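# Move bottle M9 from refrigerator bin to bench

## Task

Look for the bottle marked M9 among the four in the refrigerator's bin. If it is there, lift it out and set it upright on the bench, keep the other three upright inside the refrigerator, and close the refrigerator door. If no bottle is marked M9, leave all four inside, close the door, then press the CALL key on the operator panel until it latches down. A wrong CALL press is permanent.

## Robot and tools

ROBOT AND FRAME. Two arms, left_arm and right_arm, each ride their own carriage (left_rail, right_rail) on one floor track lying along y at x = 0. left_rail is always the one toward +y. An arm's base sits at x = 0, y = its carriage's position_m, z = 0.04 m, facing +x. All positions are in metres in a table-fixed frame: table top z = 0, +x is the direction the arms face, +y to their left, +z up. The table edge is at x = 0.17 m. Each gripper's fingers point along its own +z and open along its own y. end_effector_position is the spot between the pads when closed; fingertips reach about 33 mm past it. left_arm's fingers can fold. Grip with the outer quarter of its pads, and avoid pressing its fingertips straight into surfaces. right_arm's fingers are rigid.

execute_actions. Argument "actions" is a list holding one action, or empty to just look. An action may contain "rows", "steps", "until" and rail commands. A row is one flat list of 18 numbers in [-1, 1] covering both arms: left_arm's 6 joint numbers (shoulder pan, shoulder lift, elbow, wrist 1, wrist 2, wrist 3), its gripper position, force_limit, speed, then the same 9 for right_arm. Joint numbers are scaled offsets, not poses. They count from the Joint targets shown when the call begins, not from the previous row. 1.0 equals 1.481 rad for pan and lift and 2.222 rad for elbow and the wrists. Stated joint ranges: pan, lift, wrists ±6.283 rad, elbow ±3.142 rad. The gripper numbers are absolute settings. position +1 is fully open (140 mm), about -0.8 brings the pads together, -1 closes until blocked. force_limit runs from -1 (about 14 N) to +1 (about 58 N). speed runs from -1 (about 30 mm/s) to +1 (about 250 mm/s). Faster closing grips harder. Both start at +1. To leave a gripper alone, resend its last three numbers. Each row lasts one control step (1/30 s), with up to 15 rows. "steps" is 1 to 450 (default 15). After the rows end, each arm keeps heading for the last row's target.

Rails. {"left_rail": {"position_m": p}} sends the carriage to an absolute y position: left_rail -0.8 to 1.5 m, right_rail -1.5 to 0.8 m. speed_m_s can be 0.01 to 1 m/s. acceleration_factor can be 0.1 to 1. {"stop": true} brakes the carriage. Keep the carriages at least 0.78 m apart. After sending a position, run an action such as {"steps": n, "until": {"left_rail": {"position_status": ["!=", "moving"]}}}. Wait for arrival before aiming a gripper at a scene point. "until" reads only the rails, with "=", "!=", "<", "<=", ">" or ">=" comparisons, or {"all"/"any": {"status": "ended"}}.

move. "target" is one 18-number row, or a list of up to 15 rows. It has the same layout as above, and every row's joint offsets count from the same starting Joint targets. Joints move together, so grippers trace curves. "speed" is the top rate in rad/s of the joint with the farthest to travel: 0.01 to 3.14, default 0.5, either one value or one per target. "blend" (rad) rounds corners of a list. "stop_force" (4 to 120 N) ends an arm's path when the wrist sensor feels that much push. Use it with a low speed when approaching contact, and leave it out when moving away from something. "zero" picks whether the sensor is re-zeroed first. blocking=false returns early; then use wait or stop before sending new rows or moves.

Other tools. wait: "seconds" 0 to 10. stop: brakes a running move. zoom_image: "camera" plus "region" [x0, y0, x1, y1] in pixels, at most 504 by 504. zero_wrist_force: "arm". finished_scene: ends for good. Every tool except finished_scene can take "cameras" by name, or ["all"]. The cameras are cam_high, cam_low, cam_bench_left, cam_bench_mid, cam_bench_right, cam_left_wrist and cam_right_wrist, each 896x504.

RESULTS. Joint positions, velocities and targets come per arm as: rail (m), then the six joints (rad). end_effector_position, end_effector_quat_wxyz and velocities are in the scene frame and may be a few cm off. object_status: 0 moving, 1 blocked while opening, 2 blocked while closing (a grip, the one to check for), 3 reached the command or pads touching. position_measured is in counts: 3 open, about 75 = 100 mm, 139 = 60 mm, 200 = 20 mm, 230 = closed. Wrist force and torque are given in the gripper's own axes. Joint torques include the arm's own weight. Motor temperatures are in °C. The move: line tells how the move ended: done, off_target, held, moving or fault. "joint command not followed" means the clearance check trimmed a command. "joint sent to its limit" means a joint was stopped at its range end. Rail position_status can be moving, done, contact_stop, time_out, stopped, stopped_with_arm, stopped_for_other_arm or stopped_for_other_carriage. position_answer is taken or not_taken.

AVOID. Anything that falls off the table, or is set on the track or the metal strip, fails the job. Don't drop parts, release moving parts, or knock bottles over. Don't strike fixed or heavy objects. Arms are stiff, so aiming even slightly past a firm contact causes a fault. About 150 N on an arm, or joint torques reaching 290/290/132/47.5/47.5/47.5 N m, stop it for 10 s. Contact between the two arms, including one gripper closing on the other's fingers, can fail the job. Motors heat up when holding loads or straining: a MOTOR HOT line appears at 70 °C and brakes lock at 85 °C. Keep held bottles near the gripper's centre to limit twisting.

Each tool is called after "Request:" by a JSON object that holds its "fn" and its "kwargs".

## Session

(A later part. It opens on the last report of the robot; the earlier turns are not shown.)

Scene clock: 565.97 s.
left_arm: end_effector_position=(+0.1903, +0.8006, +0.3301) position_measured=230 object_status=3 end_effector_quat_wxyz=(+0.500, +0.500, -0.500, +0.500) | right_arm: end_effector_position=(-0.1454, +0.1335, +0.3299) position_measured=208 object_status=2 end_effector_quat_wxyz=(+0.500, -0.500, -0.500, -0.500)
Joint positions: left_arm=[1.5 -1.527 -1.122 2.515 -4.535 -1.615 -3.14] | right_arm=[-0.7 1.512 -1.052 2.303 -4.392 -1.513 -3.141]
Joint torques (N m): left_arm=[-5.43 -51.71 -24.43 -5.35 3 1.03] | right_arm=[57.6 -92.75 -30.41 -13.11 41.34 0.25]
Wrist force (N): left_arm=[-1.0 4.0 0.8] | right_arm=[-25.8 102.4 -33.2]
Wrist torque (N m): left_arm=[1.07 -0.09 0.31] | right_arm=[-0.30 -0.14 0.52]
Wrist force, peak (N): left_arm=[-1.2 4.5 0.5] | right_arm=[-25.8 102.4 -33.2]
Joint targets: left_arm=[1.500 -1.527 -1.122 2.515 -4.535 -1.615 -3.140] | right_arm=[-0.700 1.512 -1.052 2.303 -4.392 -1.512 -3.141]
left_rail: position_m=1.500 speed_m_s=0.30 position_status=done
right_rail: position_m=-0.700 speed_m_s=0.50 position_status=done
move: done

Request:
{"fn": "move", "kwargs": {"target": [0,0,0,0,0,0,-1,-1,-1,-0.0862,-0.0359,0.0698,-0.0461,0.136,0,-0.98,-0.4,-1], "speed": 0.15, "cameras": ["cam_right_wrist","cam_left_wrist","cam_bench_left"]}}

Scene clock: 577.53 s.
left_arm: end_effector_position=(+0.1903, +0.8006, +0.3301) position_measured=230 object_status=3 end_effector_quat_wxyz=(+0.500, +0.500, -0.500, +0.500) | right_arm: end_effector_position=(-0.1563, +0.0595, +0.3300) position_measured=208 object_status=2 end_effector_quat_wxyz=(+0.542, -0.455, -0.541, -0.454)
Joint positions: left_arm=[1.5 -1.527 -1.122 2.515 -4.535 -1.615 -3.14] | right_arm=[-0.7 1.385 -1.105 2.458 -4.495 -1.21 -3.141]
Joint torques (N m): left_arm=[-6.11 -53.44 -24.14 -5.6 2.99 0.91] | right_arm=[-0.32 -81.7 -11.24 -14.05 12.14 0.66]
Wrist force (N): left_arm=[-0.8 4.0 0.5] | right_arm=[-21.2 25.2 -9.6]
Wrist torque (N m): left_arm=[1.07 -0.14 0.32] | right_arm=[0.34 -0.17 0.43]
Wrist force, peak (N): left_arm=[-1.2 4.6 0.8] | right_arm=[-27.1 106.1 -33.7]
Joint targets: left_arm=[1.500 -1.527 -1.122 2.515 -4.535 -1.615 -3.140] | right_arm=[-0.700 1.384 -1.105 2.458 -4.495 -1.210 -3.141]
left_rail: position_m=1.500 speed_m_s=0.30 position_status=done
right_rail: position_m=-0.700 speed_m_s=0.50 position_status=done
move: done
camera_calibration:
cam_left_wrist: T_world_to_cam=[[-0.999517, 0.0302343, -0.00720097, 0.17326], [0.0166598, 0.325597, -0.945362, 0.0441538], [-0.0262377, -0.945025, -0.325943, 1.05274], [0, 0, 0, 1]] pos_world=[0.200063, 0.975251, 0.386123]
cam_right_wrist: T_world_to_cam=[[0.987934, 0.154808, 0.00461229, 0.148206], [0.0655614, -0.39104, -0.918036, 0.32158], [-0.140316, 0.907261, -0.396471, 0.240412], [0, 0, 0, 1]] pos_world=[-0.133768, -0.115309, 0.389855]
Images, in order (width x height): cam_bench_left 896x504, cam_left_wrist 896x504, cam_right_wrist 896x504.

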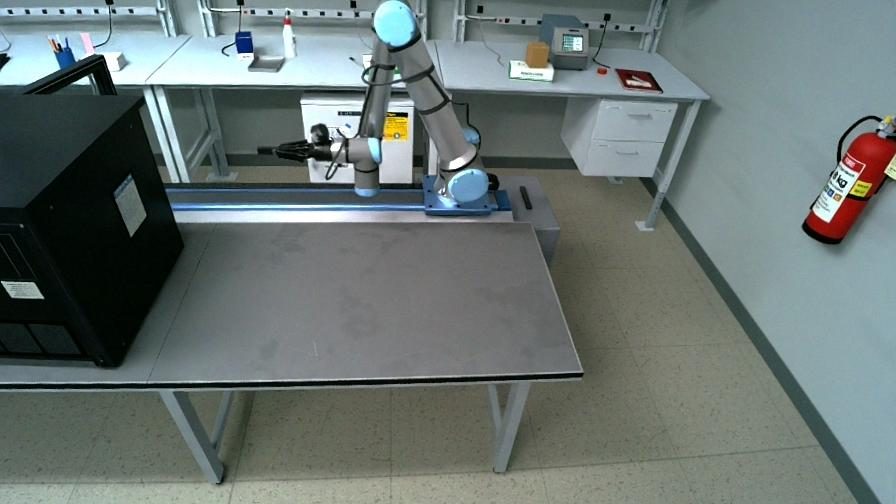

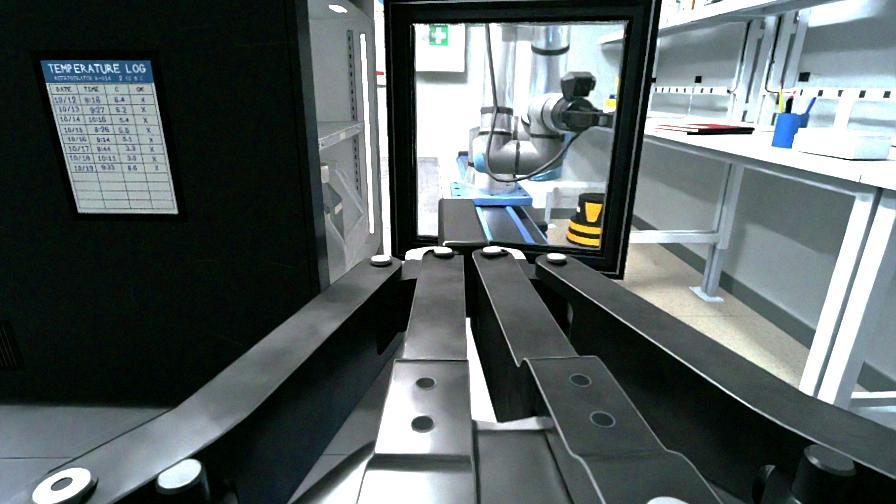

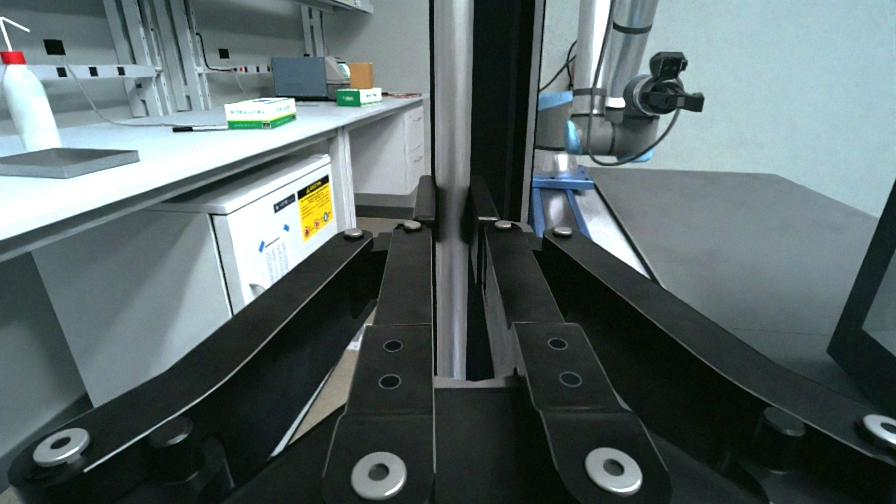

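Request:
{"fn": "move", "kwargs": {"target": [-0.5956,0.0523,0.0159,-0.0505,1.0,0,0.3,-1,-0.5,0,0,0,0,0,0,-0.98,-0.4,-1], "speed": 0.7}}

Request:
{"fn": "execute_actions", "kwargs": {"actions": [{"left_rail":{"position_m":1.0,"speed_m_s":0.3},"steps":200,"until":{"left_rail":{"position_status":["!=","moving"]}}}]}}

Scene clock: 618.63 s.
left_arm: end_effector_position=(+0.1918, +1.0619, +0.3002) position_measured=91 object_status=3 end_effector_quat_wxyz=(+0.081, +0.702, -0.082, +0.703) | right_arm: end_effector_position=(-0.1564, +0.0593, +0.3300) position_measured=208 object_status=2 end_effector_quat_wxyz=(+0.542, -0.455, -0.541, -0.454)
Joint positions: left_arm=[1.5 -2.409 -1.045 2.551 -4.647 0.607 -3.14] | right_arm=[-0.7 1.384 -1.105 2.458 -4.495 -1.21 -3.141]
Joint torques (N m): left_arm=[-12.8 -34.11 10.36 -1.49 3.55 1] | right_arm=[32.73 -81.06 -11.76 -13.62 11.71 0.96]
Wrist force (N): left_arm=[-1.3 4.3 0.4] | right_arm=[-20.8 28.2 -10.4]
Wrist torque (N m): left_arm=[1.14 -0.02 0.38] | right_arm=[0.36 -0.26 0.45]
Wrist force, peak (N): left_arm=[-1.4 4.6 0.3] | right_arm=[-21.8 28.5 -10.4]
Joint targets: left_arm=[1.500 -2.409 -1.045 2.551 -4.647 0.607 -3.140] | right_arm=[-0.700 1.384 -1.105 2.458 -4.495 -1.210 -3.141]
left_rail: position_m=1.500 speed_m_s=0.30 position_status=done
right_rail: position_m=-0.700 speed_m_s=0.50 position_status=done
move: done

Scene clock: 620.90 s.
left_arm: end_effector_position=(+0.1917, +0.5620, +0.3002) position_measured=91 object_status=3 end_effector_quat_wxyz=(+0.081, +0.702, -0.082, +0.703) | right_arm: end_effector_position=(-0.1564, +0.0593, +0.3300) position_measured=208 object_status=2 end_effector_quat_wxyz=(+0.542, -0.455, -0.541, -0.454)
Joint positions: left_arm=[1 -2.409 -1.045 2.551 -4.647 0.607 -3.14] | right_arm=[-0.7 1.384 -1.105 2.458 -4.495 -1.21 -3.141]
Joint torques (N m): left_arm=[-13.48 -36.97 -6.43 3.27 2.91 0.95] | right_arm=[31.75 -80.93 -10.65 -13.56 11.6 0.52]
Wrist force (N): left_arm=[-1.4 4.3 0.2] | right_arm=[-21.3 28.0 -10.4]
Wrist torque (N m): left_arm=[1.13 -0.01 0.37] | right_arm=[0.33 -0.20 0.45]
Wrist force, peak (N): left_arm=[-1.3 6.2 0.6] | right_arm=[-21.6 28.2 -10.4]
Joint targets: left_arm=[1.000 -2.409 -1.045 2.551 -4.647 0.607 -3.140] | right_arm=[-0.700 1.384 -1.105 2.458 -4.495 -1.210 -3.141]
Tool commands: left_gripper/position=+0.3 left_gripper/force_limit=-1.0 left_gripper/speed=-0.5 right_gripper/position=-0.98 right_gripper/force_limit=-0.4 right_gripper/speed=-1.0
left_rail: position_m=1.000 speed_m_s=0.30 position_status=done
right_rail: position_m=-0.700 speed_m_s=0.50 position_status=done

Request:
{"fn": "move", "kwargs": {"target": [0.2745,0.1505,-0.3156,0.2151,-0.1182,0,0.3,-1,-0.5,0,0,0,0,0,0,-0.98,-0.4,-1], "speed": 0.5, "cameras": ["cam_left_wrist","cam_right_wrist"]}}

Request:
{"fn": "zoom_image", "kwargs": {"camera": "cam_left_wrist", "region": [280, 150, 660, 400]}}

Scene clock: 627.80 s.
left_arm: end_effector_position=(+0.1994, +0.2504, +0.3000) position_measured=91 object_status=3 end_effector_quat_wxyz=(+0.030, +0.706, -0.031, +0.706) | right_arm: end_effector_position=(-0.1564, +0.0593, +0.3300) position_measured=208 object_status=2 end_effector_quat_wxyz=(+0.542, -0.455, -0.541, -0.454)
Joint positions: left_arm=[1 -2.002 -0.822 1.85 -4.169 0.345 -3.14] | right_arm=[-0.7 1.384 -1.105 2.458 -4.495 -1.21 -3.141]
Joint torques (N m): left_arm=[13.09 -71.11 -37.08 4.23 -3.73 0.84] | right_arm=[30.12 -80.92 -12.3 -13.34 10.61 0.26]
Wrist force (N): left_arm=[-1.6 4.2 -0.1] | right_arm=[-21.2 27.8 -10.3]
Wrist torque (N m): left_arm=[1.16 -0.08 0.34] | right_arm=[0.31 -0.21 0.46]
Wrist force, peak (N): left_arm=[-1.2 6.5 1.0] | right_arm=[-21.7 28.2 -10.7]
Joint targets: left_arm=[1.000 -2.002 -0.822 1.849 -4.169 0.345 -3.140] | right_arm=[-0.700 1.384 -1.105 2.458 -4.495 -1.210 -3.141]
left_rail: position_m=1.000 speed_m_s=0.30 position_status=done
right_rail: position_m=-0.700 speed_m_s=0.50 position_status=done
move: done
camera_calibration:
cam_left_wrist: T_world_to_cam=[[-0.117205, -0.99308, -0.00747381, 0.279089], [-0.322883, 0.045222, -0.945358, 0.332602], [0.939154, -0.108388, -0.325949, 0.121211], [0, 0, 0, 1]] pos_world=[0.0262664, 0.275255, 0.356022]
cam_right_wrist: T_world_to_cam=[[0.987878, 0.15516, 0.00469353, 0.148321], [0.0657718, -0.390989, -0.918042, 0.321584], [-0.140608, 0.907223, -0.396455, 0.240439], [0, 0, 0, 1]] pos_world=[-0.133867, -0.11541, 0.389855]
Images, in order (width x height): cam_left_wrist 896x504, cam_right_wrist 896x504.

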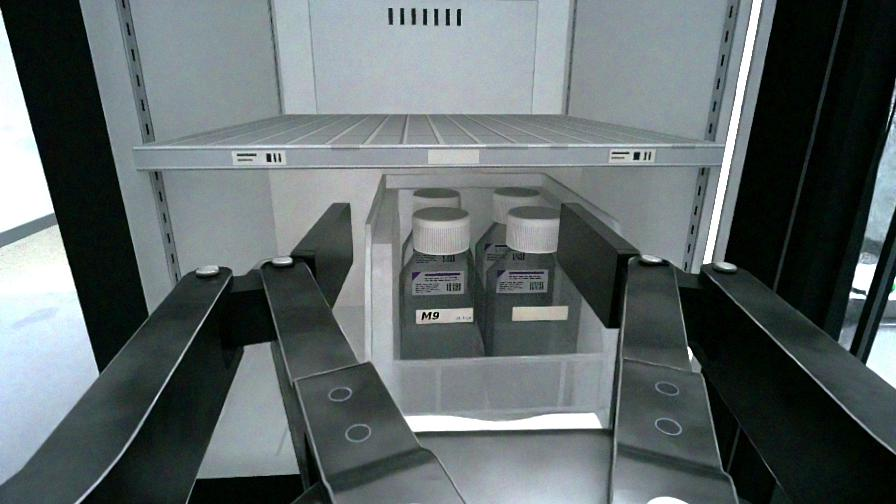

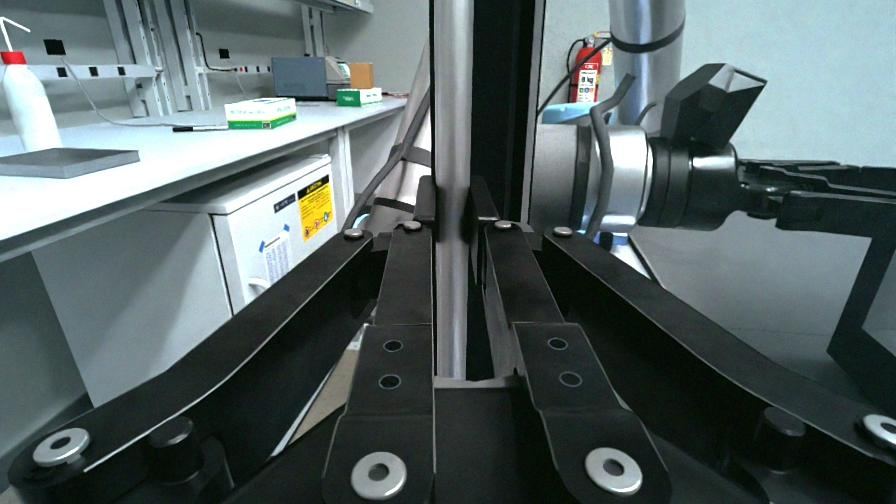

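Scaled by 1.326 from the camera's 896x504 image, which has a finer 1280x720 frame.

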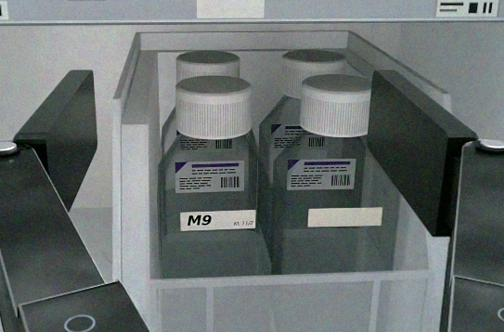

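Request:
{"fn": "move", "kwargs": {"target": [0.0286,0.0568,0.0009,-0.0386,-0.0195,0,0.3,-1,-0.5,0,0,0,0,0,0,-0.98,-0.4,-1], "speed": 0.2, "cameras": ["cam_left_wrist"]}}

Request:
{"fn": "zoom_image", "kwargs": {"camera": "cam_left_wrist", "region": [340, 80, 660, 420]}}

Scene clock: 652.40 s.
left_arm: end_effector_position=(+0.2326, +0.2511, +0.2401) position_measured=91 object_status=3 end_effector_quat_wxyz=(+0.030, +0.706, -0.032, +0.707) | right_arm: end_effector_position=(-0.1564, +0.0593, +0.3300) position_measured=208 object_status=2 end_effector_quat_wxyz=(+0.542, -0.455, -0.541, -0.454)
Joint positions: left_arm=[1 -1.96 -0.738 1.851 -4.254 0.302 -3.14] | right_arm=[-0.7 1.384 -1.105 2.458 -4.495 -1.21 -3.141]
Joint torques (N m): left_arm=[15.05 -73.45 -7.51 -2.32 -3.2 0.56] | right_arm=[31.71 -80.76 -11.97 -13.13 8.74 0.96]
Wrist force (N): left_arm=[-1.7 4.2 0.2] | right_arm=[-21.3 28.3 -10.1]
Wrist torque (N m): left_arm=[1.14 0.02 0.36] | right_arm=[0.42 -0.20 0.46]
Wrist force, peak (N): left_arm=[-2.2 4.9 0.2] | right_arm=[-21.6 28.3 -10.2]
Joint targets: left_arm=[1.000 -1.960 -0.738 1.851 -4.255 0.301 -3.140] | right_arm=[-0.700 1.384 -1.105 2.458 -4.495 -1.210 -3.141]
left_rail: position_m=1.000 speed_m_s=0.30 position_status=done
right_rail: position_m=-0.700 speed_m_s=0.50 position_status=done
move: done
camera_calibration:
cam_left_wrist: T_world_to_cam=[[-0.118115, -0.99297, -0.00769203, 0.283419], [-0.322697, 0.0457086, -0.945398, 0.286524], [0.939104, -0.109183, -0.325827, 0.0707804], [0, 0, 0, 1]] pos_world=[0.0594661, 0.276058, 0.296122]
Images, in order (width x height): cam_left_wrist 896x504.

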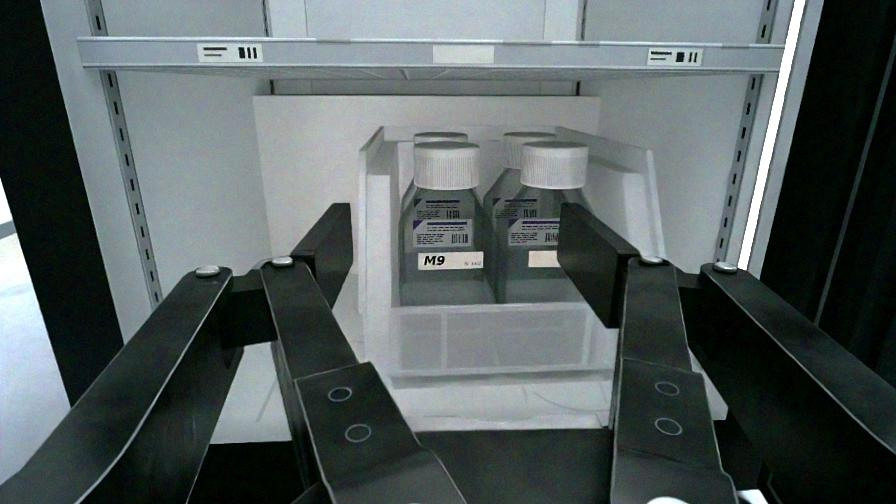

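Scaled by 1.482 from the camera's 896x504 image, which has a finer 1280x720 frame.

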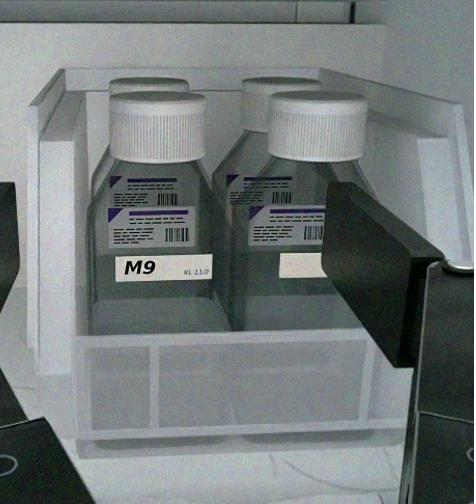

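Request:
{"fn": "move", "kwargs": {"target": [0.0814,-0.0011,-0.0014,0.0024,-0.0539,0,0.02,-1,-1,0,0,0,0,0,0,-0.98,-0.4,-1], "speed": 0.08, "cameras": ["cam_left_wrist"]}}

Request:
{"fn": "zoom_image", "kwargs": {"camera": "cam_left_wrist", "region": [280, 50, 660, 400]}}

Scene clock: 729.40 s.
left_arm: end_effector_position=(+0.3193, +0.2420, +0.2418) position_measured=127 object_status=3 end_effector_quat_wxyz=(+0.030, +0.706, -0.032, +0.707) | right_arm: end_effector_position=(-0.1564, +0.0593, +0.3300) position_measured=208 object_status=2 end_effector_quat_wxyz=(+0.542, -0.455, -0.541, -0.454)
Joint positions: left_arm=[1 -1.84 -0.739 1.848 -4.249 0.182 -3.14] | right_arm=[-0.7 1.384 -1.105 2.458 -4.495 -1.21 -3.141]
Joint torques (N m): left_arm=[15.45 -90.79 -33.53 3.76 -3.38 0.44] | right_arm=[31.07 -80.42 -12.42 -12.83 7.98 0.45]
Wrist force (N): left_arm=[-2.0 4.1 0.7] | right_arm=[-21.5 28.2 -10.4]
Wrist torque (N m): left_arm=[1.11 0.11 0.33] | right_arm=[0.36 -0.08 0.46]
Wrist force, peak (N): left_arm=[-2.1 4.6 0.4] | right_arm=[-21.7 28.2 -10.5]
Joint targets: left_arm=[1.000 -1.839 -0.739 1.848 -4.249 0.182 -3.140] | right_arm=[-0.700 1.384 -1.105 2.458 -4.495 -1.210 -3.141]
left_rail: position_m=1.000 speed_m_s=0.30 position_status=done
right_rail: position_m=-0.700 speed_m_s=0.50 position_status=done
move: done
camera_calibration:
cam_left_wrist: T_world_to_cam=[[-0.117306, -0.99306, -0.00840946, 0.284657], [-0.322658, 0.0461199, -0.945391, 0.316412], [0.939219, -0.108186, -0.325829, -0.0113738], [0, 0, 0, 1]] pos_world=[0.146167, 0.266858, 0.297821]
Images, in order (width x height): cam_left_wrist 896x504.

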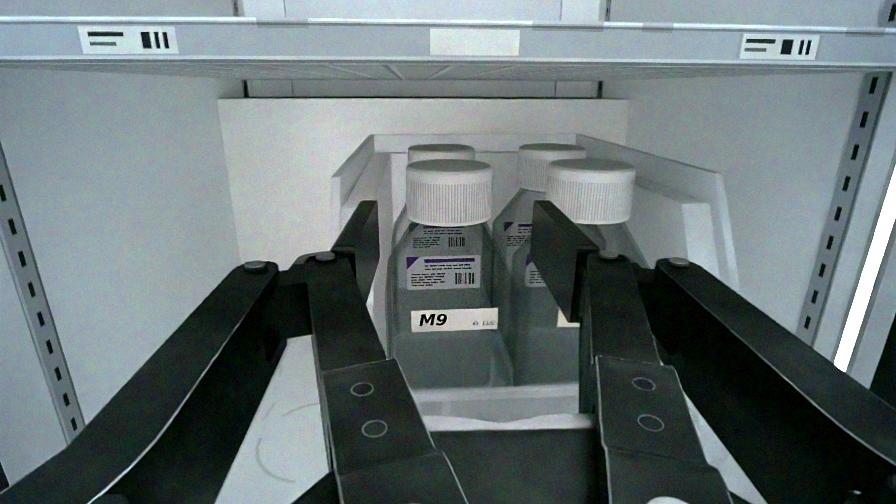

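Scaled by 1.326 from the camera's 896x504 image, which has a finer 1280x720 frame.

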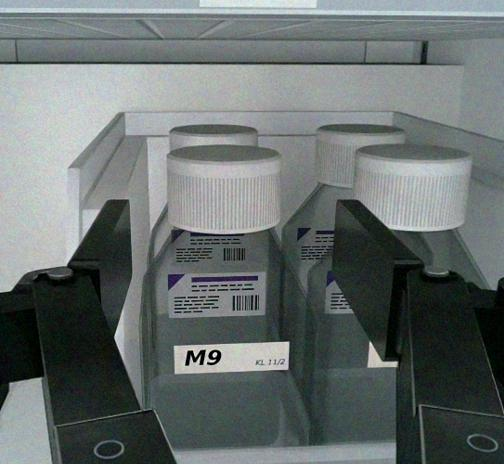

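Request:
{"fn": "move", "kwargs": {"target": [0.0621,0.0022,-0.0065,0.0043,-0.0419,0,0.02,-1,-1,0,0,0,0,0,0,-0.98,-0.4,-1], "speed": 0.05, "stop_force": 6, "cameras": ["cam_left_wrist"]}}

Request:
{"fn": "zoom_image", "kwargs": {"camera": "cam_left_wrist", "region": [280, 50, 660, 400]}}

Scene clock: 742.37 s.
left_arm: end_effector_position=(+0.3853, +0.2362, +0.2431) position_measured=127 object_status=3 end_effector_quat_wxyz=(+0.031, +0.706, -0.031, +0.706) | right_arm: end_effector_position=(-0.1564, +0.0593, +0.3300) position_measured=208 object_status=2 end_effector_quat_wxyz=(+0.542, -0.455, -0.541, -0.454)
Joint positions: left_arm=[1 -1.747 -0.736 1.834 -4.24 0.089 -3.14] | right_arm=[-0.7 1.384 -1.105 2.458 -4.495 -1.21 -3.141]
Joint torques (N m): left_arm=[17.83 -73.98 -32.22 2.69 -2.8 0.28] | right_arm=[32.59 -80.77 -11.62 -12.51 7.84 0.89]
Wrist force (N): left_arm=[-1.5 8.8 -3.3] | right_arm=[-20.9 28.2 -10.3]
Wrist torque (N m): left_arm=[1.43 0.08 0.27] | right_arm=[0.33 -0.23 0.46]
Wrist force, peak (N): left_arm=[-1.8 8.8 -3.5] | right_arm=[-21.5 28.6 -10.4]
Joint targets: left_arm=[1.000 -1.747 -0.736 1.834 -4.240 0.089 -3.140] | right_arm=[-0.700 1.384 -1.105 2.458 -4.495 -1.210 -3.141]
left_rail: position_m=1.000 speed_m_s=0.30 position_status=done
right_rail: position_m=-0.700 speed_m_s=0.50 position_status=done
move: done
camera_calibration:
cam_left_wrist: T_world_to_cam=[[-0.118431, -0.99294, -0.00671659, 0.286547], [-0.323013, 0.0449214, -0.945328, 0.339566], [0.938955, -0.109787, -0.326052, -0.073001], [0, 0, 0, 1]] pos_world=[0.212165, 0.261255, 0.299123]
Images, in order (width x height): cam_left_wrist 896x504.

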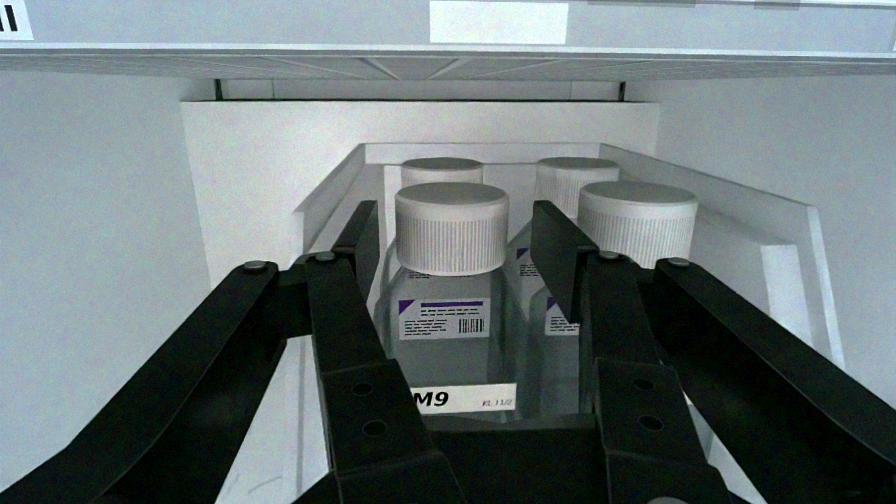

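Scaled by 1.326 from the camera's 896x504 image, which has a finer 1280x720 frame.

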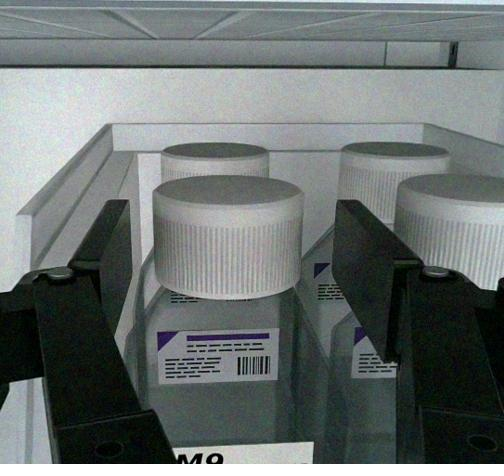

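Request:
{"fn": "execute_actions", "kwargs": {"actions": [{"rows":[[0,0,0,0,0,0,-0.1,-1,-1,0,0,0,0,0,0,-0.98,-0.4,-1]],"steps":40}]}}

Request:
{"fn": "move", "kwargs": {"target": [0.0093,0.0011,-0.0018,0.0012,-0.0062,0,-0.1,-1,-1,0,0,0,0,0,0,-0.98,-0.4,-1], "speed": 0.03, "stop_force": 6, "cameras": ["cam_left_wrist"]}}

Scene clock: 753.30 s.
left_arm: end_effector_position=(+0.3853, +0.2362, +0.2431) position_measured=141 object_status=3 end_effector_quat_wxyz=(+0.031, +0.706, -0.031, +0.706) | right_arm: end_effector_position=(-0.1564, +0.0593, +0.3300) position_measured=208 object_status=2 end_effector_quat_wxyz=(+0.542, -0.455, -0.541, -0.454)
Joint positions: left_arm=[1 -1.747 -0.736 1.834 -4.24 0.089 -3.14] | right_arm=[-0.7 1.384 -1.105 2.458 -4.495 -1.21 -3.141]
Joint torques (N m): left_arm=[-2.35 -74.12 -32 2.78 -2.7 -0.09] | right_arm=[29.29 -82.92 -12.4 -12.45 7.88 1.01]
Wrist force (N): left_arm=[-1.5 4.9 0.6] | right_arm=[-21.3 28.2 -10.2]
Wrist torque (N m): left_arm=[1.24 0.04 0.31] | right_arm=[0.39 -0.22 0.46]
Wrist force, peak (N): left_arm=[-1.8 8.8 -3.8] | right_arm=[-21.5 28.8 -10.2]
Joint targets: left_arm=[1.000 -1.747 -0.736 1.834 -4.240 0.089 -3.140] | right_arm=[-0.700 1.384 -1.105 2.458 -4.495 -1.210 -3.141]
left_rail: position_m=1.000 speed_m_s=0.30 position_status=done
right_rail: position_m=-0.700 speed_m_s=0.50 position_status=done

Scene clock: 754.80 s.
left_arm: end_effector_position=(+0.3951, +0.2350, +0.2430) position_measured=141 object_status=3 end_effector_quat_wxyz=(+0.031, +0.706, -0.032, +0.706) | right_arm: end_effector_position=(-0.1564, +0.0593, +0.3300) position_measured=208 object_status=2 end_effector_quat_wxyz=(+0.542, -0.455, -0.541, -0.454)
Joint positions: left_arm=[1 -1.734 -0.734 1.83 -4.237 0.075 -3.14] | right_arm=[-0.7 1.384 -1.105 2.458 -4.495 -1.21 -3.141]
Joint torques (N m): left_arm=[15.14 -75.01 -33.53 3.21 -3.9 0.1] | right_arm=[30.07 -80.67 -12.74 -12.54 8.03 0.71]
Wrist force (N): left_arm=[-1.8 4.7 0.4] | right_arm=[-21.4 28.0 -10.3]
Wrist torque (N m): left_arm=[1.20 0.12 0.31] | right_arm=[0.33 -0.17 0.46]
Wrist force, peak (N): left_arm=[-2.0 4.9 0.5] | right_arm=[-21.5 28.6 -10.1]
Joint targets: left_arm=[1.000 -1.734 -0.734 1.830 -4.237 0.075 -3.140] | right_arm=[-0.700 1.384 -1.105 2.458 -4.495 -1.210 -3.141]
left_rail: position_m=1.000 speed_m_s=0.30 position_status=done
right_rail: position_m=-0.700 speed_m_s=0.50 position_status=done
move: done
camera_calibration:
cam_left_wrist: T_world_to_cam=[[-0.118424, -0.992938, -0.0070343, 0.286609], [-0.322949, 0.0452138, -0.945336, 0.342602], [0.938978, -0.109678, -0.326022, -0.0824096], [0, 0, 0, 1]] pos_world=[0.221965, 0.260056, 0.299023]
Images, in order (width x height): cam_left_wrist 896x504.

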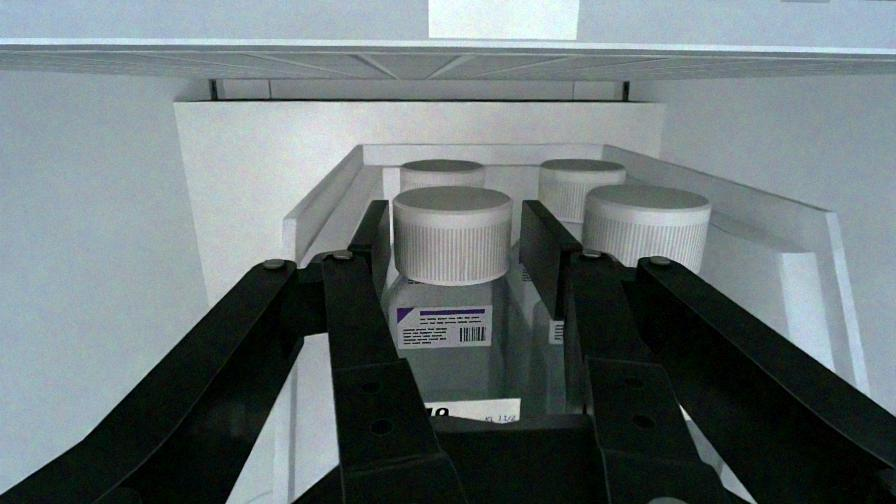

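Request:
{"fn": "move", "kwargs": {"target": [0.0076,0.0009,-0.0015,0.001,-0.005,0,-0.1,-1,-1,0,0,0,0,0,0,-0.98,-0.4,-1], "speed": 0.03, "stop_force": 6}}

Request:
{"fn": "execute_actions", "kwargs": {"actions": [{"rows":[[0,0,0,0,0,0,-1,0,-1,0,0,0,0,0,0,-0.98,-0.4,-1]],"steps":60}], "cameras": ["cam_left_wrist"]}}

Scene clock: 762.30 s.
left_arm: end_effector_position=(+0.4020, +0.2342, +0.2429) position_measured=141 object_status=3 end_effector_quat_wxyz=(+0.031, +0.706, -0.032, +0.706) | right_arm: end_effector_position=(-0.1564, +0.0593, +0.3300) position_measured=208 object_status=2 end_effector_quat_wxyz=(+0.542, -0.455, -0.541, -0.454)
Joint positions: left_arm=[1 -1.724 -0.733 1.827 -4.235 0.065 -3.14] | right_arm=[-0.7 1.384 -1.105 2.458 -4.495 -1.21 -3.141]
Joint torques (N m): left_arm=[-9.83 -86.86 -7.97 -2.07 3.65 -0.41] | right_arm=[30.45 -79.85 -12.82 -12 8.12 0.34]
Wrist force (N): left_arm=[1.0 6.2 -5.5] | right_arm=[-21.6 28.8 -10.5]
Wrist torque (N m): left_arm=[1.50 -0.06 0.41] | right_arm=[0.38 -0.20 0.46]
Wrist force, peak (N): left_arm=[0.8 6.9 -8.5] | right_arm=[-21.7 29.4 -10.8]
Joint targets: left_arm=[1.000 -1.724 -0.733 1.827 -4.235 0.065 -3.140] | right_arm=[-0.700 1.384 -1.105 2.458 -4.495 -1.210 -3.141]
left_rail: position_m=1.000 speed_m_s=0.30 position_status=done
right_rail: position_m=-0.700 speed_m_s=0.50 position_status=done
move: contact (left_arm)

Scene clock: 764.50 s.
left_arm: end_effector_position=(+0.4020, +0.2342, +0.2430) position_measured=214 object_status=2 end_effector_quat_wxyz=(+0.031, +0.706, -0.031, +0.706) | right_arm: end_effector_position=(-0.1565, +0.0593, +0.3300) position_measured=208 object_status=2 end_effector_quat_wxyz=(+0.542, -0.455, -0.541, -0.454)
Joint positions: left_arm=[1 -1.724 -0.733 1.827 -4.235 0.065 -3.14] | right_arm=[-0.7 1.385 -1.105 2.458 -4.495 -1.21 -3.141]
Joint torques (N m): left_arm=[-5.82 -3.71 13.38 -2.16 -0.12 -0.21] | right_arm=[26.58 -68.37 -13.01 -12.35 7.82 0.73]
Wrist force (N): left_arm=[103.3 14.0 12.7] | right_arm=[-20.1 18.8 -7.1]
Wrist torque (N m): left_arm=[1.93 -0.53 0.55] | right_arm=[0.40 -0.21 0.38]
Wrist force, peak (N): left_arm=[103.3 14.0 12.7] | right_arm=[-21.5 29.1 -10.4]
Joint targets: left_arm=[1.000 -1.724 -0.733 1.827 -4.235 0.065 -3.140] | right_arm=[-0.700 1.384 -1.105 2.458 -4.495 -1.210 -3.141]
left_rail: position_m=1.000 speed_m_s=0.30 position_status=done
right_rail: position_m=-0.700 speed_m_s=0.50 position_status=done
camera_calibration:
cam_left_wrist: T_world_to_cam=[[-0.118237, -0.99296, -0.00709905, 0.286614], [-0.322868, 0.0452044, -0.945364, 0.344859], [0.939029, -0.109485, -0.32594, -0.0890632], [0, 0, 0, 1]] pos_world=[0.228865, 0.259256, 0.299023]
Images, in order (width x height): cam_left_wrist 896x504.

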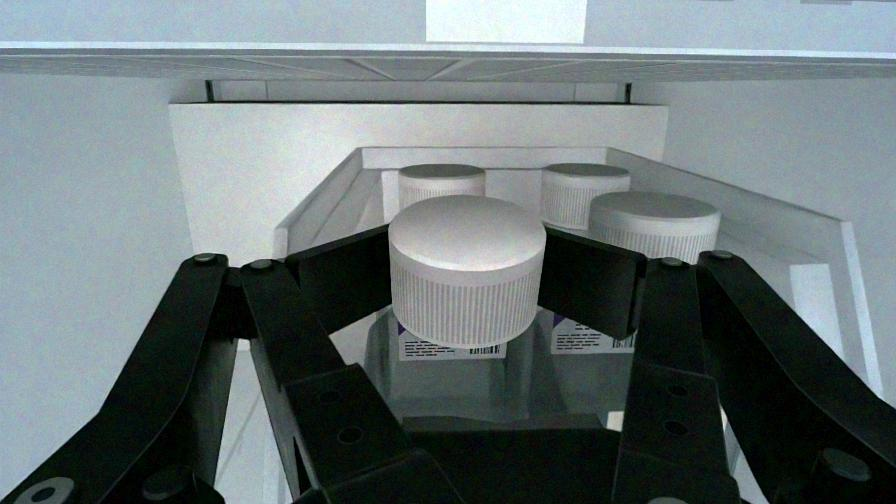

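Request:
{"fn": "move", "kwargs": {"target": [0,-0.0101,0.0012,0.0054,0,0,-1,0,-1,0,0,0,0,0,0,-0.98,-0.4,-1], "speed": 0.05, "cameras": ["cam_left_wrist"]}}

Scene clock: 778.03 s.
left_arm: end_effector_position=(+0.4020, +0.2342, +0.2530) position_measured=255 object_status=0 end_effector_quat_wxyz=(+0.031, +0.706, -0.031, +0.706) | right_arm: end_effector_position=(-0.1564, +0.0593, +0.3300) position_measured=208 object_status=2 end_effector_quat_wxyz=(+0.542, -0.455, -0.541, -0.454)
Joint positions: left_arm=[1 -1.724 -0.748 1.83 -4.223 0.065 -3.14] | right_arm=[-0.7 1.384 -1.105 2.458 -4.495 -1.21 -3.141]
Joint torques (N m): left_arm=[4.51 -93.63 -10.43 3.38 -0.31 -0.46] | right_arm=[2.13 -66.27 -14.18 -2.77 8.22 0.53]
Wrist force (N): left_arm=[-2.5 7.5 0.1] | right_arm=[-10.3 23.8 -9.1]
Wrist torque (N m): left_arm=[1.76 0.28 0.32] | right_arm=[0.42 -0.02 0.39]
Wrist force, peak (N): left_arm=[106.8 14.6 13.2] | right_arm=[-21.0 19.4 -7.5]
Joint targets: left_arm=[1.000 -1.724 -0.748 1.830 -4.223 0.065 -3.140] | right_arm=[-0.700 1.384 -1.105 2.458 -4.495 -1.210 -3.141]
left_rail: position_m=1.000 speed_m_s=0.30 position_status=done
right_rail: position_m=-0.700 speed_m_s=0.50 position_status=done
move: done
camera_calibration:
cam_left_wrist: T_world_to_cam=[[-0.118298, -0.992954, -0.00697325, 0.286658], [-0.322965, 0.0451162, -0.945335, 0.354349], [0.938988, -0.109579, -0.326027, -0.0857428], [0, 0, 0, 1]] pos_world=[0.228865, 0.259256, 0.309023]
Images, in order (width x height): cam_left_wrist 896x504.

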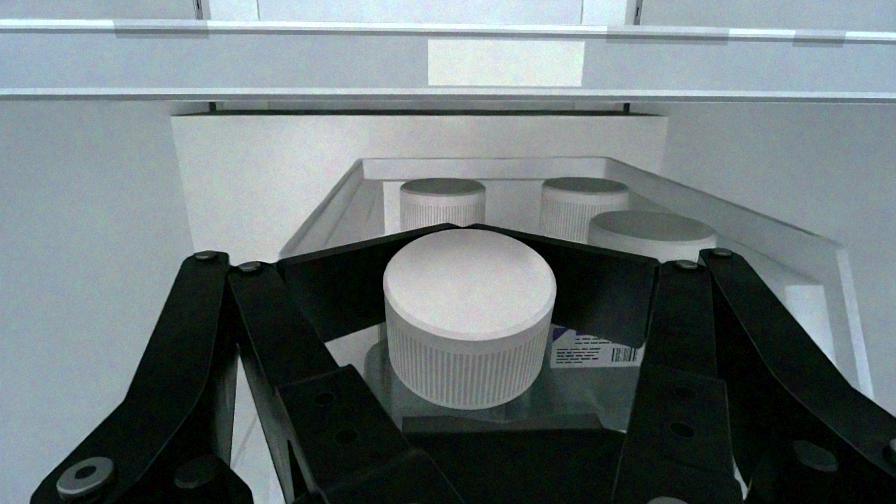

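Request:
{"fn": "wait", "kwargs": {"seconds": 1, "cameras": ["cam_left_wrist"]}}

Request:
{"fn": "zoom_image", "kwargs": {"camera": "cam_left_wrist", "region": [200, 150, 700, 504]}}

Scene clock: 782.87 s.
left_arm: end_effector_position=(+0.4020, +0.2342, +0.2530) position_measured=255 object_status=3 end_effector_quat_wxyz=(+0.031, +0.706, -0.031, +0.706) | right_arm: end_effector_position=(-0.1564, +0.0593, +0.3300) position_measured=208 object_status=2 end_effector_quat_wxyz=(+0.542, -0.455, -0.541, -0.454)
Joint positions: left_arm=[1 -1.724 -0.748 1.83 -4.223 0.065 -3.14] | right_arm=[-0.7 1.384 -1.105 2.458 -4.495 -1.21 -3.141]
Joint torques (N m): left_arm=[-8.16 -92.01 -11.89 3.24 2.33 -0.65] | right_arm=[27.24 -64.53 -14.21 -2.25 7.78 0.72]
Wrist force (N): left_arm=[-2.6 7.7 0.3] | right_arm=[-9.6 23.8 -8.9]
Wrist torque (N m): left_arm=[1.81 0.28 0.31] | right_arm=[0.43 -0.12 0.39]
Wrist force, peak (N): left_arm=[-2.6 8.3 0.3] | right_arm=[-10.3 24.0 -9.0]
Joint targets: left_arm=[1.000 -1.724 -0.748 1.830 -4.223 0.065 -3.140] | right_arm=[-0.700 1.384 -1.105 2.458 -4.495 -1.210 -3.141]
Tool commands: left_gripper/position=-1.0 left_gripper/force_limit=+0.0 left_gripper/speed=-1.0 right_gripper/position=-0.98 right_gripper/force_limit=-0.4 right_gripper/speed=-1.0
left_rail: position_m=1.000 speed_m_s=0.30 position_status=done
right_rail: position_m=-0.700 speed_m_s=0.50 position_status=done
wait: 1.00 s; at rest from the start
camera_calibration:
cam_left_wrist: T_world_to_cam=[[-0.118298, -0.992954, -0.00697325, 0.286658], [-0.322965, 0.0451162, -0.945335, 0.354349], [0.938988, -0.109579, -0.326027, -0.0857428], [0, 0, 0, 1]] pos_world=[0.228865, 0.259256, 0.309023]
Images, in order (width x height): cam_left_wrist 896x504.

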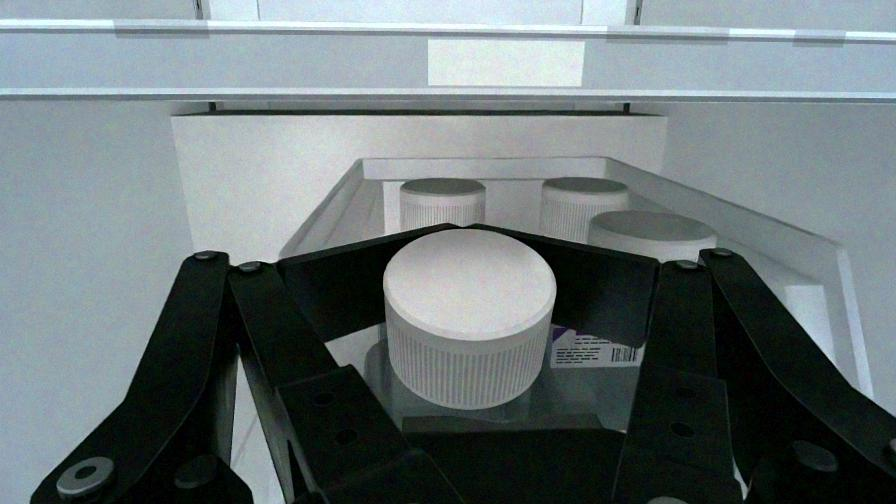

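Scaled by 1.008 from the camera's 896x504 image, which has a finer 1280x720 frame.

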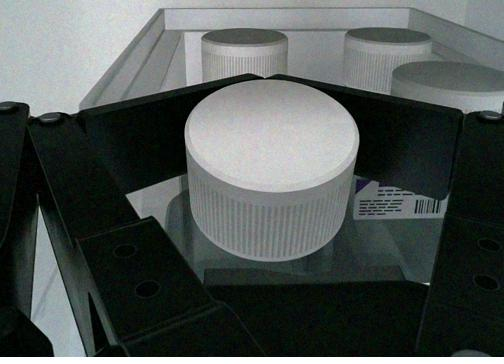

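Request:
{"fn": "move", "kwargs": {"target": [-0.0855,-0.0056,0.0095,-0.006,0.0574,0,-1,0,-1,0,0,0,0,0,0,-0.98,-0.4,-1], "speed": 0.04, "stop_force": 30, "cameras": ["cam_left_wrist"]}}

Scene clock: 801.43 s.
left_arm: end_effector_position=(+0.3113, +0.2421, +0.2532) position_measured=255 object_status=3 end_effector_quat_wxyz=(+0.030, +0.706, -0.031, +0.706) | right_arm: end_effector_position=(-0.1564, +0.0593, +0.3300) position_measured=208 object_status=2 end_effector_quat_wxyz=(+0.542, -0.455, -0.541, -0.454)
Joint positions: left_arm=[1 -1.85 -0.757 1.851 -4.237 0.193 -3.14] | right_arm=[-0.7 1.384 -1.105 2.458 -4.495 -1.21 -3.141]
Joint torques (N m): left_arm=[-19.3 -90.32 -9.05 -3.03 3.71 -0.87] | right_arm=[28.88 -65.66 -13.95 -3.31 7.88 0.6]
Wrist force (N): left_arm=[-1.6 7.5 4.4] | right_arm=[-9.8 22.7 -8.8]
Wrist torque (N m): left_arm=[1.78 0.34 0.34] | right_arm=[0.38 -0.06 0.39]
Wrist force, peak (N): left_arm=[-0.1 8.2 4.6] | right_arm=[-10.2 24.2 -9.2]
Joint targets: left_arm=[1.000 -1.850 -0.757 1.851 -4.237 0.193 -3.140] | right_arm=[-0.700 1.384 -1.105 2.458 -4.495 -1.210 -3.141]
left_rail: position_m=1.000 speed_m_s=0.30 position_status=done
right_rail: position_m=-0.700 speed_m_s=0.50 position_status=done
move: done
camera_calibration:
cam_left_wrist: T_world_to_cam=[[-0.11738, -0.993066, -0.00642919, 0.283418], [-0.323186, 0.0443205, -0.945297, 0.325158], [0.939027, -0.108882, -0.326148, 0.0000947893], [0, 0, 0, 1]] pos_world=[0.138265, 0.267052, 0.309224]
Images, in order (width x height): cam_left_wrist 896x504.

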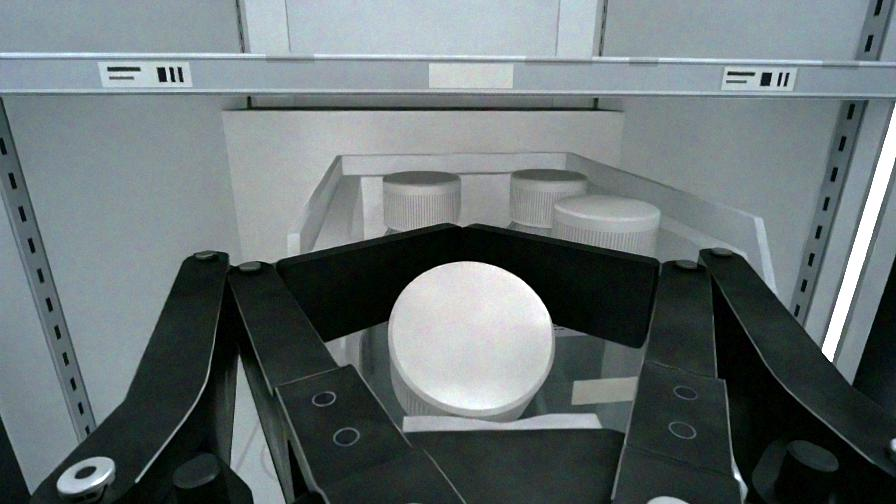

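Request:
{"fn": "move", "kwargs": {"target": [-0.0423,0,0.0008,-0.0003,0.0277,0,-1,0,-1,0,0,0,0,0,0,-0.98,-0.4,-1], "speed": 0.03, "stop_force": 30, "cameras": ["cam_left_wrist","cam_bench_left"]}}

Scene clock: 821.00 s.
left_arm: end_effector_position=(+0.2660, +0.2457, +0.2528) position_measured=255 object_status=3 end_effector_quat_wxyz=(+0.031, +0.706, -0.032, +0.706) | right_arm: end_effector_position=(-0.1564, +0.0593, +0.3300) position_measured=208 object_status=2 end_effector_quat_wxyz=(+0.542, -0.455, -0.541, -0.454)
Joint positions: left_arm=[1 -1.913 -0.757 1.852 -4.237 0.254 -3.14] | right_arm=[-0.7 1.384 -1.105 2.458 -4.495 -1.21 -3.141]
Joint torques (N m): left_arm=[-17.97 -86.09 -8.87 -2.82 3.93 -1.21] | right_arm=[31.23 -67.92 -15.88 -4.63 7.98 0.36]
Wrist force (N): left_arm=[-1.1 8.0 3.9] | right_arm=[-10.1 22.9 -8.9]
Wrist torque (N m): left_arm=[1.82 0.22 0.37] | right_arm=[0.40 0.04 0.39]
Wrist force, peak (N): left_arm=[0.1 7.7 5.1] | right_arm=[-9.8 23.3 -9.2]
Joint targets: left_arm=[1.000 -1.913 -0.757 1.852 -4.237 0.254 -3.140] | right_arm=[-0.700 1.384 -1.105 2.458 -4.495 -1.210 -3.141]
left_rail: position_m=1.000 speed_m_s=0.30 position_status=done
right_rail: position_m=-0.700 speed_m_s=0.50 position_status=done
move: done
camera_calibration:
cam_left_wrist: T_world_to_cam=[[-0.118496, -0.992926, -0.00754651, 0.282189], [-0.3228, 0.0457079, -0.945363, 0.309582], [0.93902, -0.109585, -0.325933, 0.0430299], [0, 0, 0, 1]] pos_world=[0.0929654, 0.270758, 0.308822]
Images, in order (width x height): cam_bench_left 896x504, cam_left_wrist 896x504.

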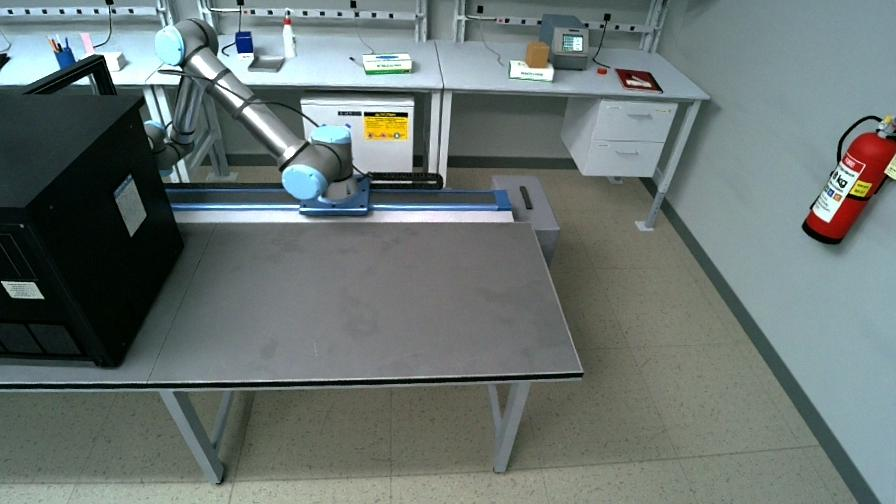

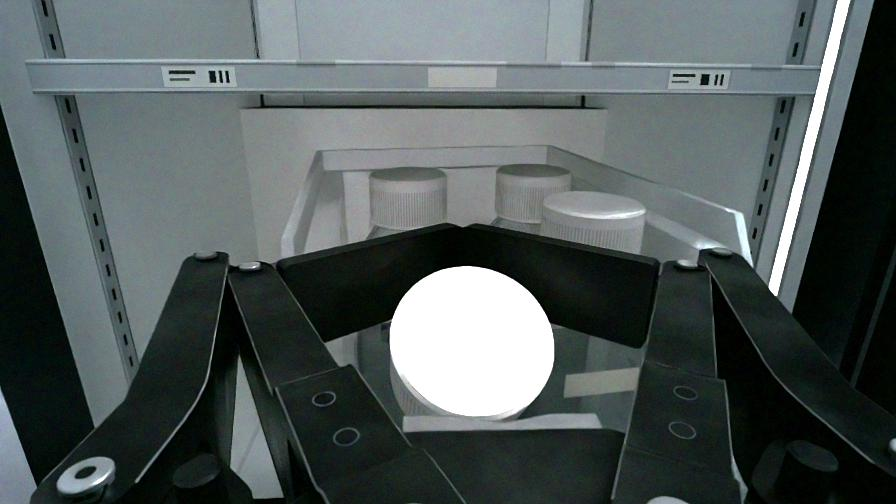

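Request:
{"fn": "move", "kwargs": {"target": [0.0473,0,-0.0006,0.0002,-0.0306,0,-1,0,-1,0,0,0,0,0,0,-0.98,-0.4,-1], "speed": 0.03, "stop_force": 25, "cameras": ["cam_left_wrist"]}}

Scene clock: 833.97 s.
left_arm: end_effector_position=(+0.3168, +0.2425, +0.2531) position_measured=255 object_status=3 end_effector_quat_wxyz=(+0.030, +0.706, -0.031, +0.706) | right_arm: end_effector_position=(-0.1564, +0.0593, +0.3300) position_measured=208 object_status=2 end_effector_quat_wxyz=(+0.542, -0.455, -0.541, -0.454)
Joint positions: left_arm=[1 -1.843 -0.757 1.851 -4.237 0.186 -3.14] | right_arm=[-0.7 1.384 -1.105 2.458 -4.495 -1.21 -3.141]
Joint torques (N m): left_arm=[15.98 -76.35 -34.21 3.62 -4.58 -1.48] | right_arm=[31.75 -65.86 -15.56 -7.25 8.23 0.37]
Wrist force (N): left_arm=[-0.7 5.7 -3.1] | right_arm=[-9.9 24.5 -9.6]
Wrist torque (N m): left_arm=[1.95 0.09 0.47] | right_arm=[0.37 0.01 0.39]
Wrist force, peak (N): left_arm=[-1.1 8.3 4.0] | right_arm=[-9.8 25.1 -9.4]
Joint targets: left_arm=[1.000 -1.843 -0.757 1.851 -4.237 0.186 -3.140] | right_arm=[-0.700 1.384 -1.105 2.458 -4.495 -1.210 -3.141]
left_rail: position_m=1.000 speed_m_s=0.30 position_status=done
right_rail: position_m=-0.700 speed_m_s=0.50 position_status=done
move: done
camera_calibration:
cam_left_wrist: T_world_to_cam=[[-0.116498, -0.993169, -0.00663361, 0.284212], [-0.323117, 0.0442155, -0.945326, 0.326827], [0.939161, -0.107985, -0.32606, -0.00527382], [0, 0, 0, 1]] pos_world=[0.143666, 0.267251, 0.309123]
Images, in order (width x height): cam_left_wrist 896x504.

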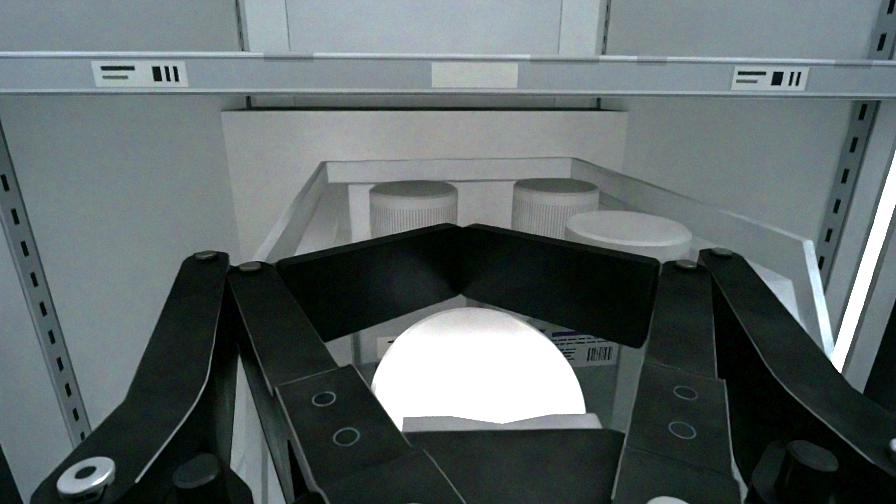

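Request:
{"fn": "move", "kwargs": {"target": [0.0379,0.001,-0.0017,0.0007,-0.025,0,-1,0,-1,0,0,0,0,0,0,-0.98,-0.4,-1], "speed": 0.03, "stop_force": 25, "cameras": ["cam_left_wrist"]}}

Scene clock: 842.77 s.
left_arm: end_effector_position=(+0.3574, +0.2409, +0.2531) position_measured=255 object_status=3 end_effector_quat_wxyz=(+0.030, +0.707, -0.030, +0.706) | right_arm: end_effector_position=(-0.1564, +0.0593, +0.3300) position_measured=208 object_status=2 end_effector_quat_wxyz=(+0.542, -0.455, -0.541, -0.454)
Joint positions: left_arm=[1 -1.787 -0.755 1.847 -4.235 0.131 -3.14] | right_arm=[-0.7 1.384 -1.105 2.458 -4.495 -1.21 -3.141]
Joint torques (N m): left_arm=[16.77 -70.74 -34.23 3.67 -4.77 -1.66] | right_arm=[31.9 -65.81 -16.23 -8.14 8.06 0.56]
Wrist force (N): left_arm=[0.4 5.5 -3.5] | right_arm=[-10.2 24.6 -9.1]
Wrist torque (N m): left_arm=[1.91 0.08 0.52] | right_arm=[0.40 0.01 0.39]
Wrist force, peak (N): left_arm=[-1.3 5.5 -4.3] | right_arm=[-9.9 25.2 -9.4]
Joint targets: left_arm=[1.000 -1.787 -0.755 1.847 -4.235 0.131 -3.140] | right_arm=[-0.700 1.384 -1.105 2.458 -4.495 -1.210 -3.141]
left_rail: position_m=1.000 speed_m_s=0.30 position_status=done
right_rail: position_m=-0.700 speed_m_s=0.50 position_status=done
move: done
camera_calibration:
cam_left_wrist: T_world_to_cam=[[-0.115819, -0.993253, -0.00591312, 0.287024], [-0.323303, 0.0433268, -0.945303, 0.34028], [0.939181, -0.107573, -0.32614, -0.0436654], [0, 0, 0, 1]] pos_world=[0.184266, 0.265647, 0.309124]
Images, in order (width x height): cam_left_wrist 896x504.

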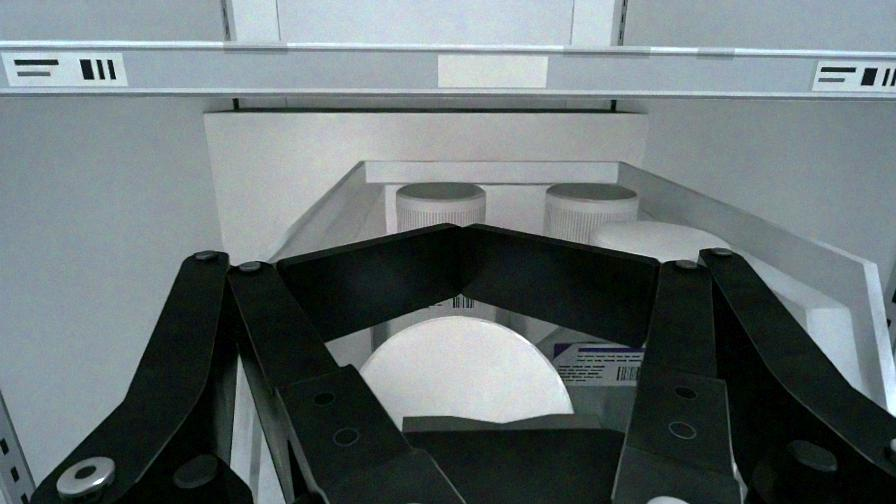

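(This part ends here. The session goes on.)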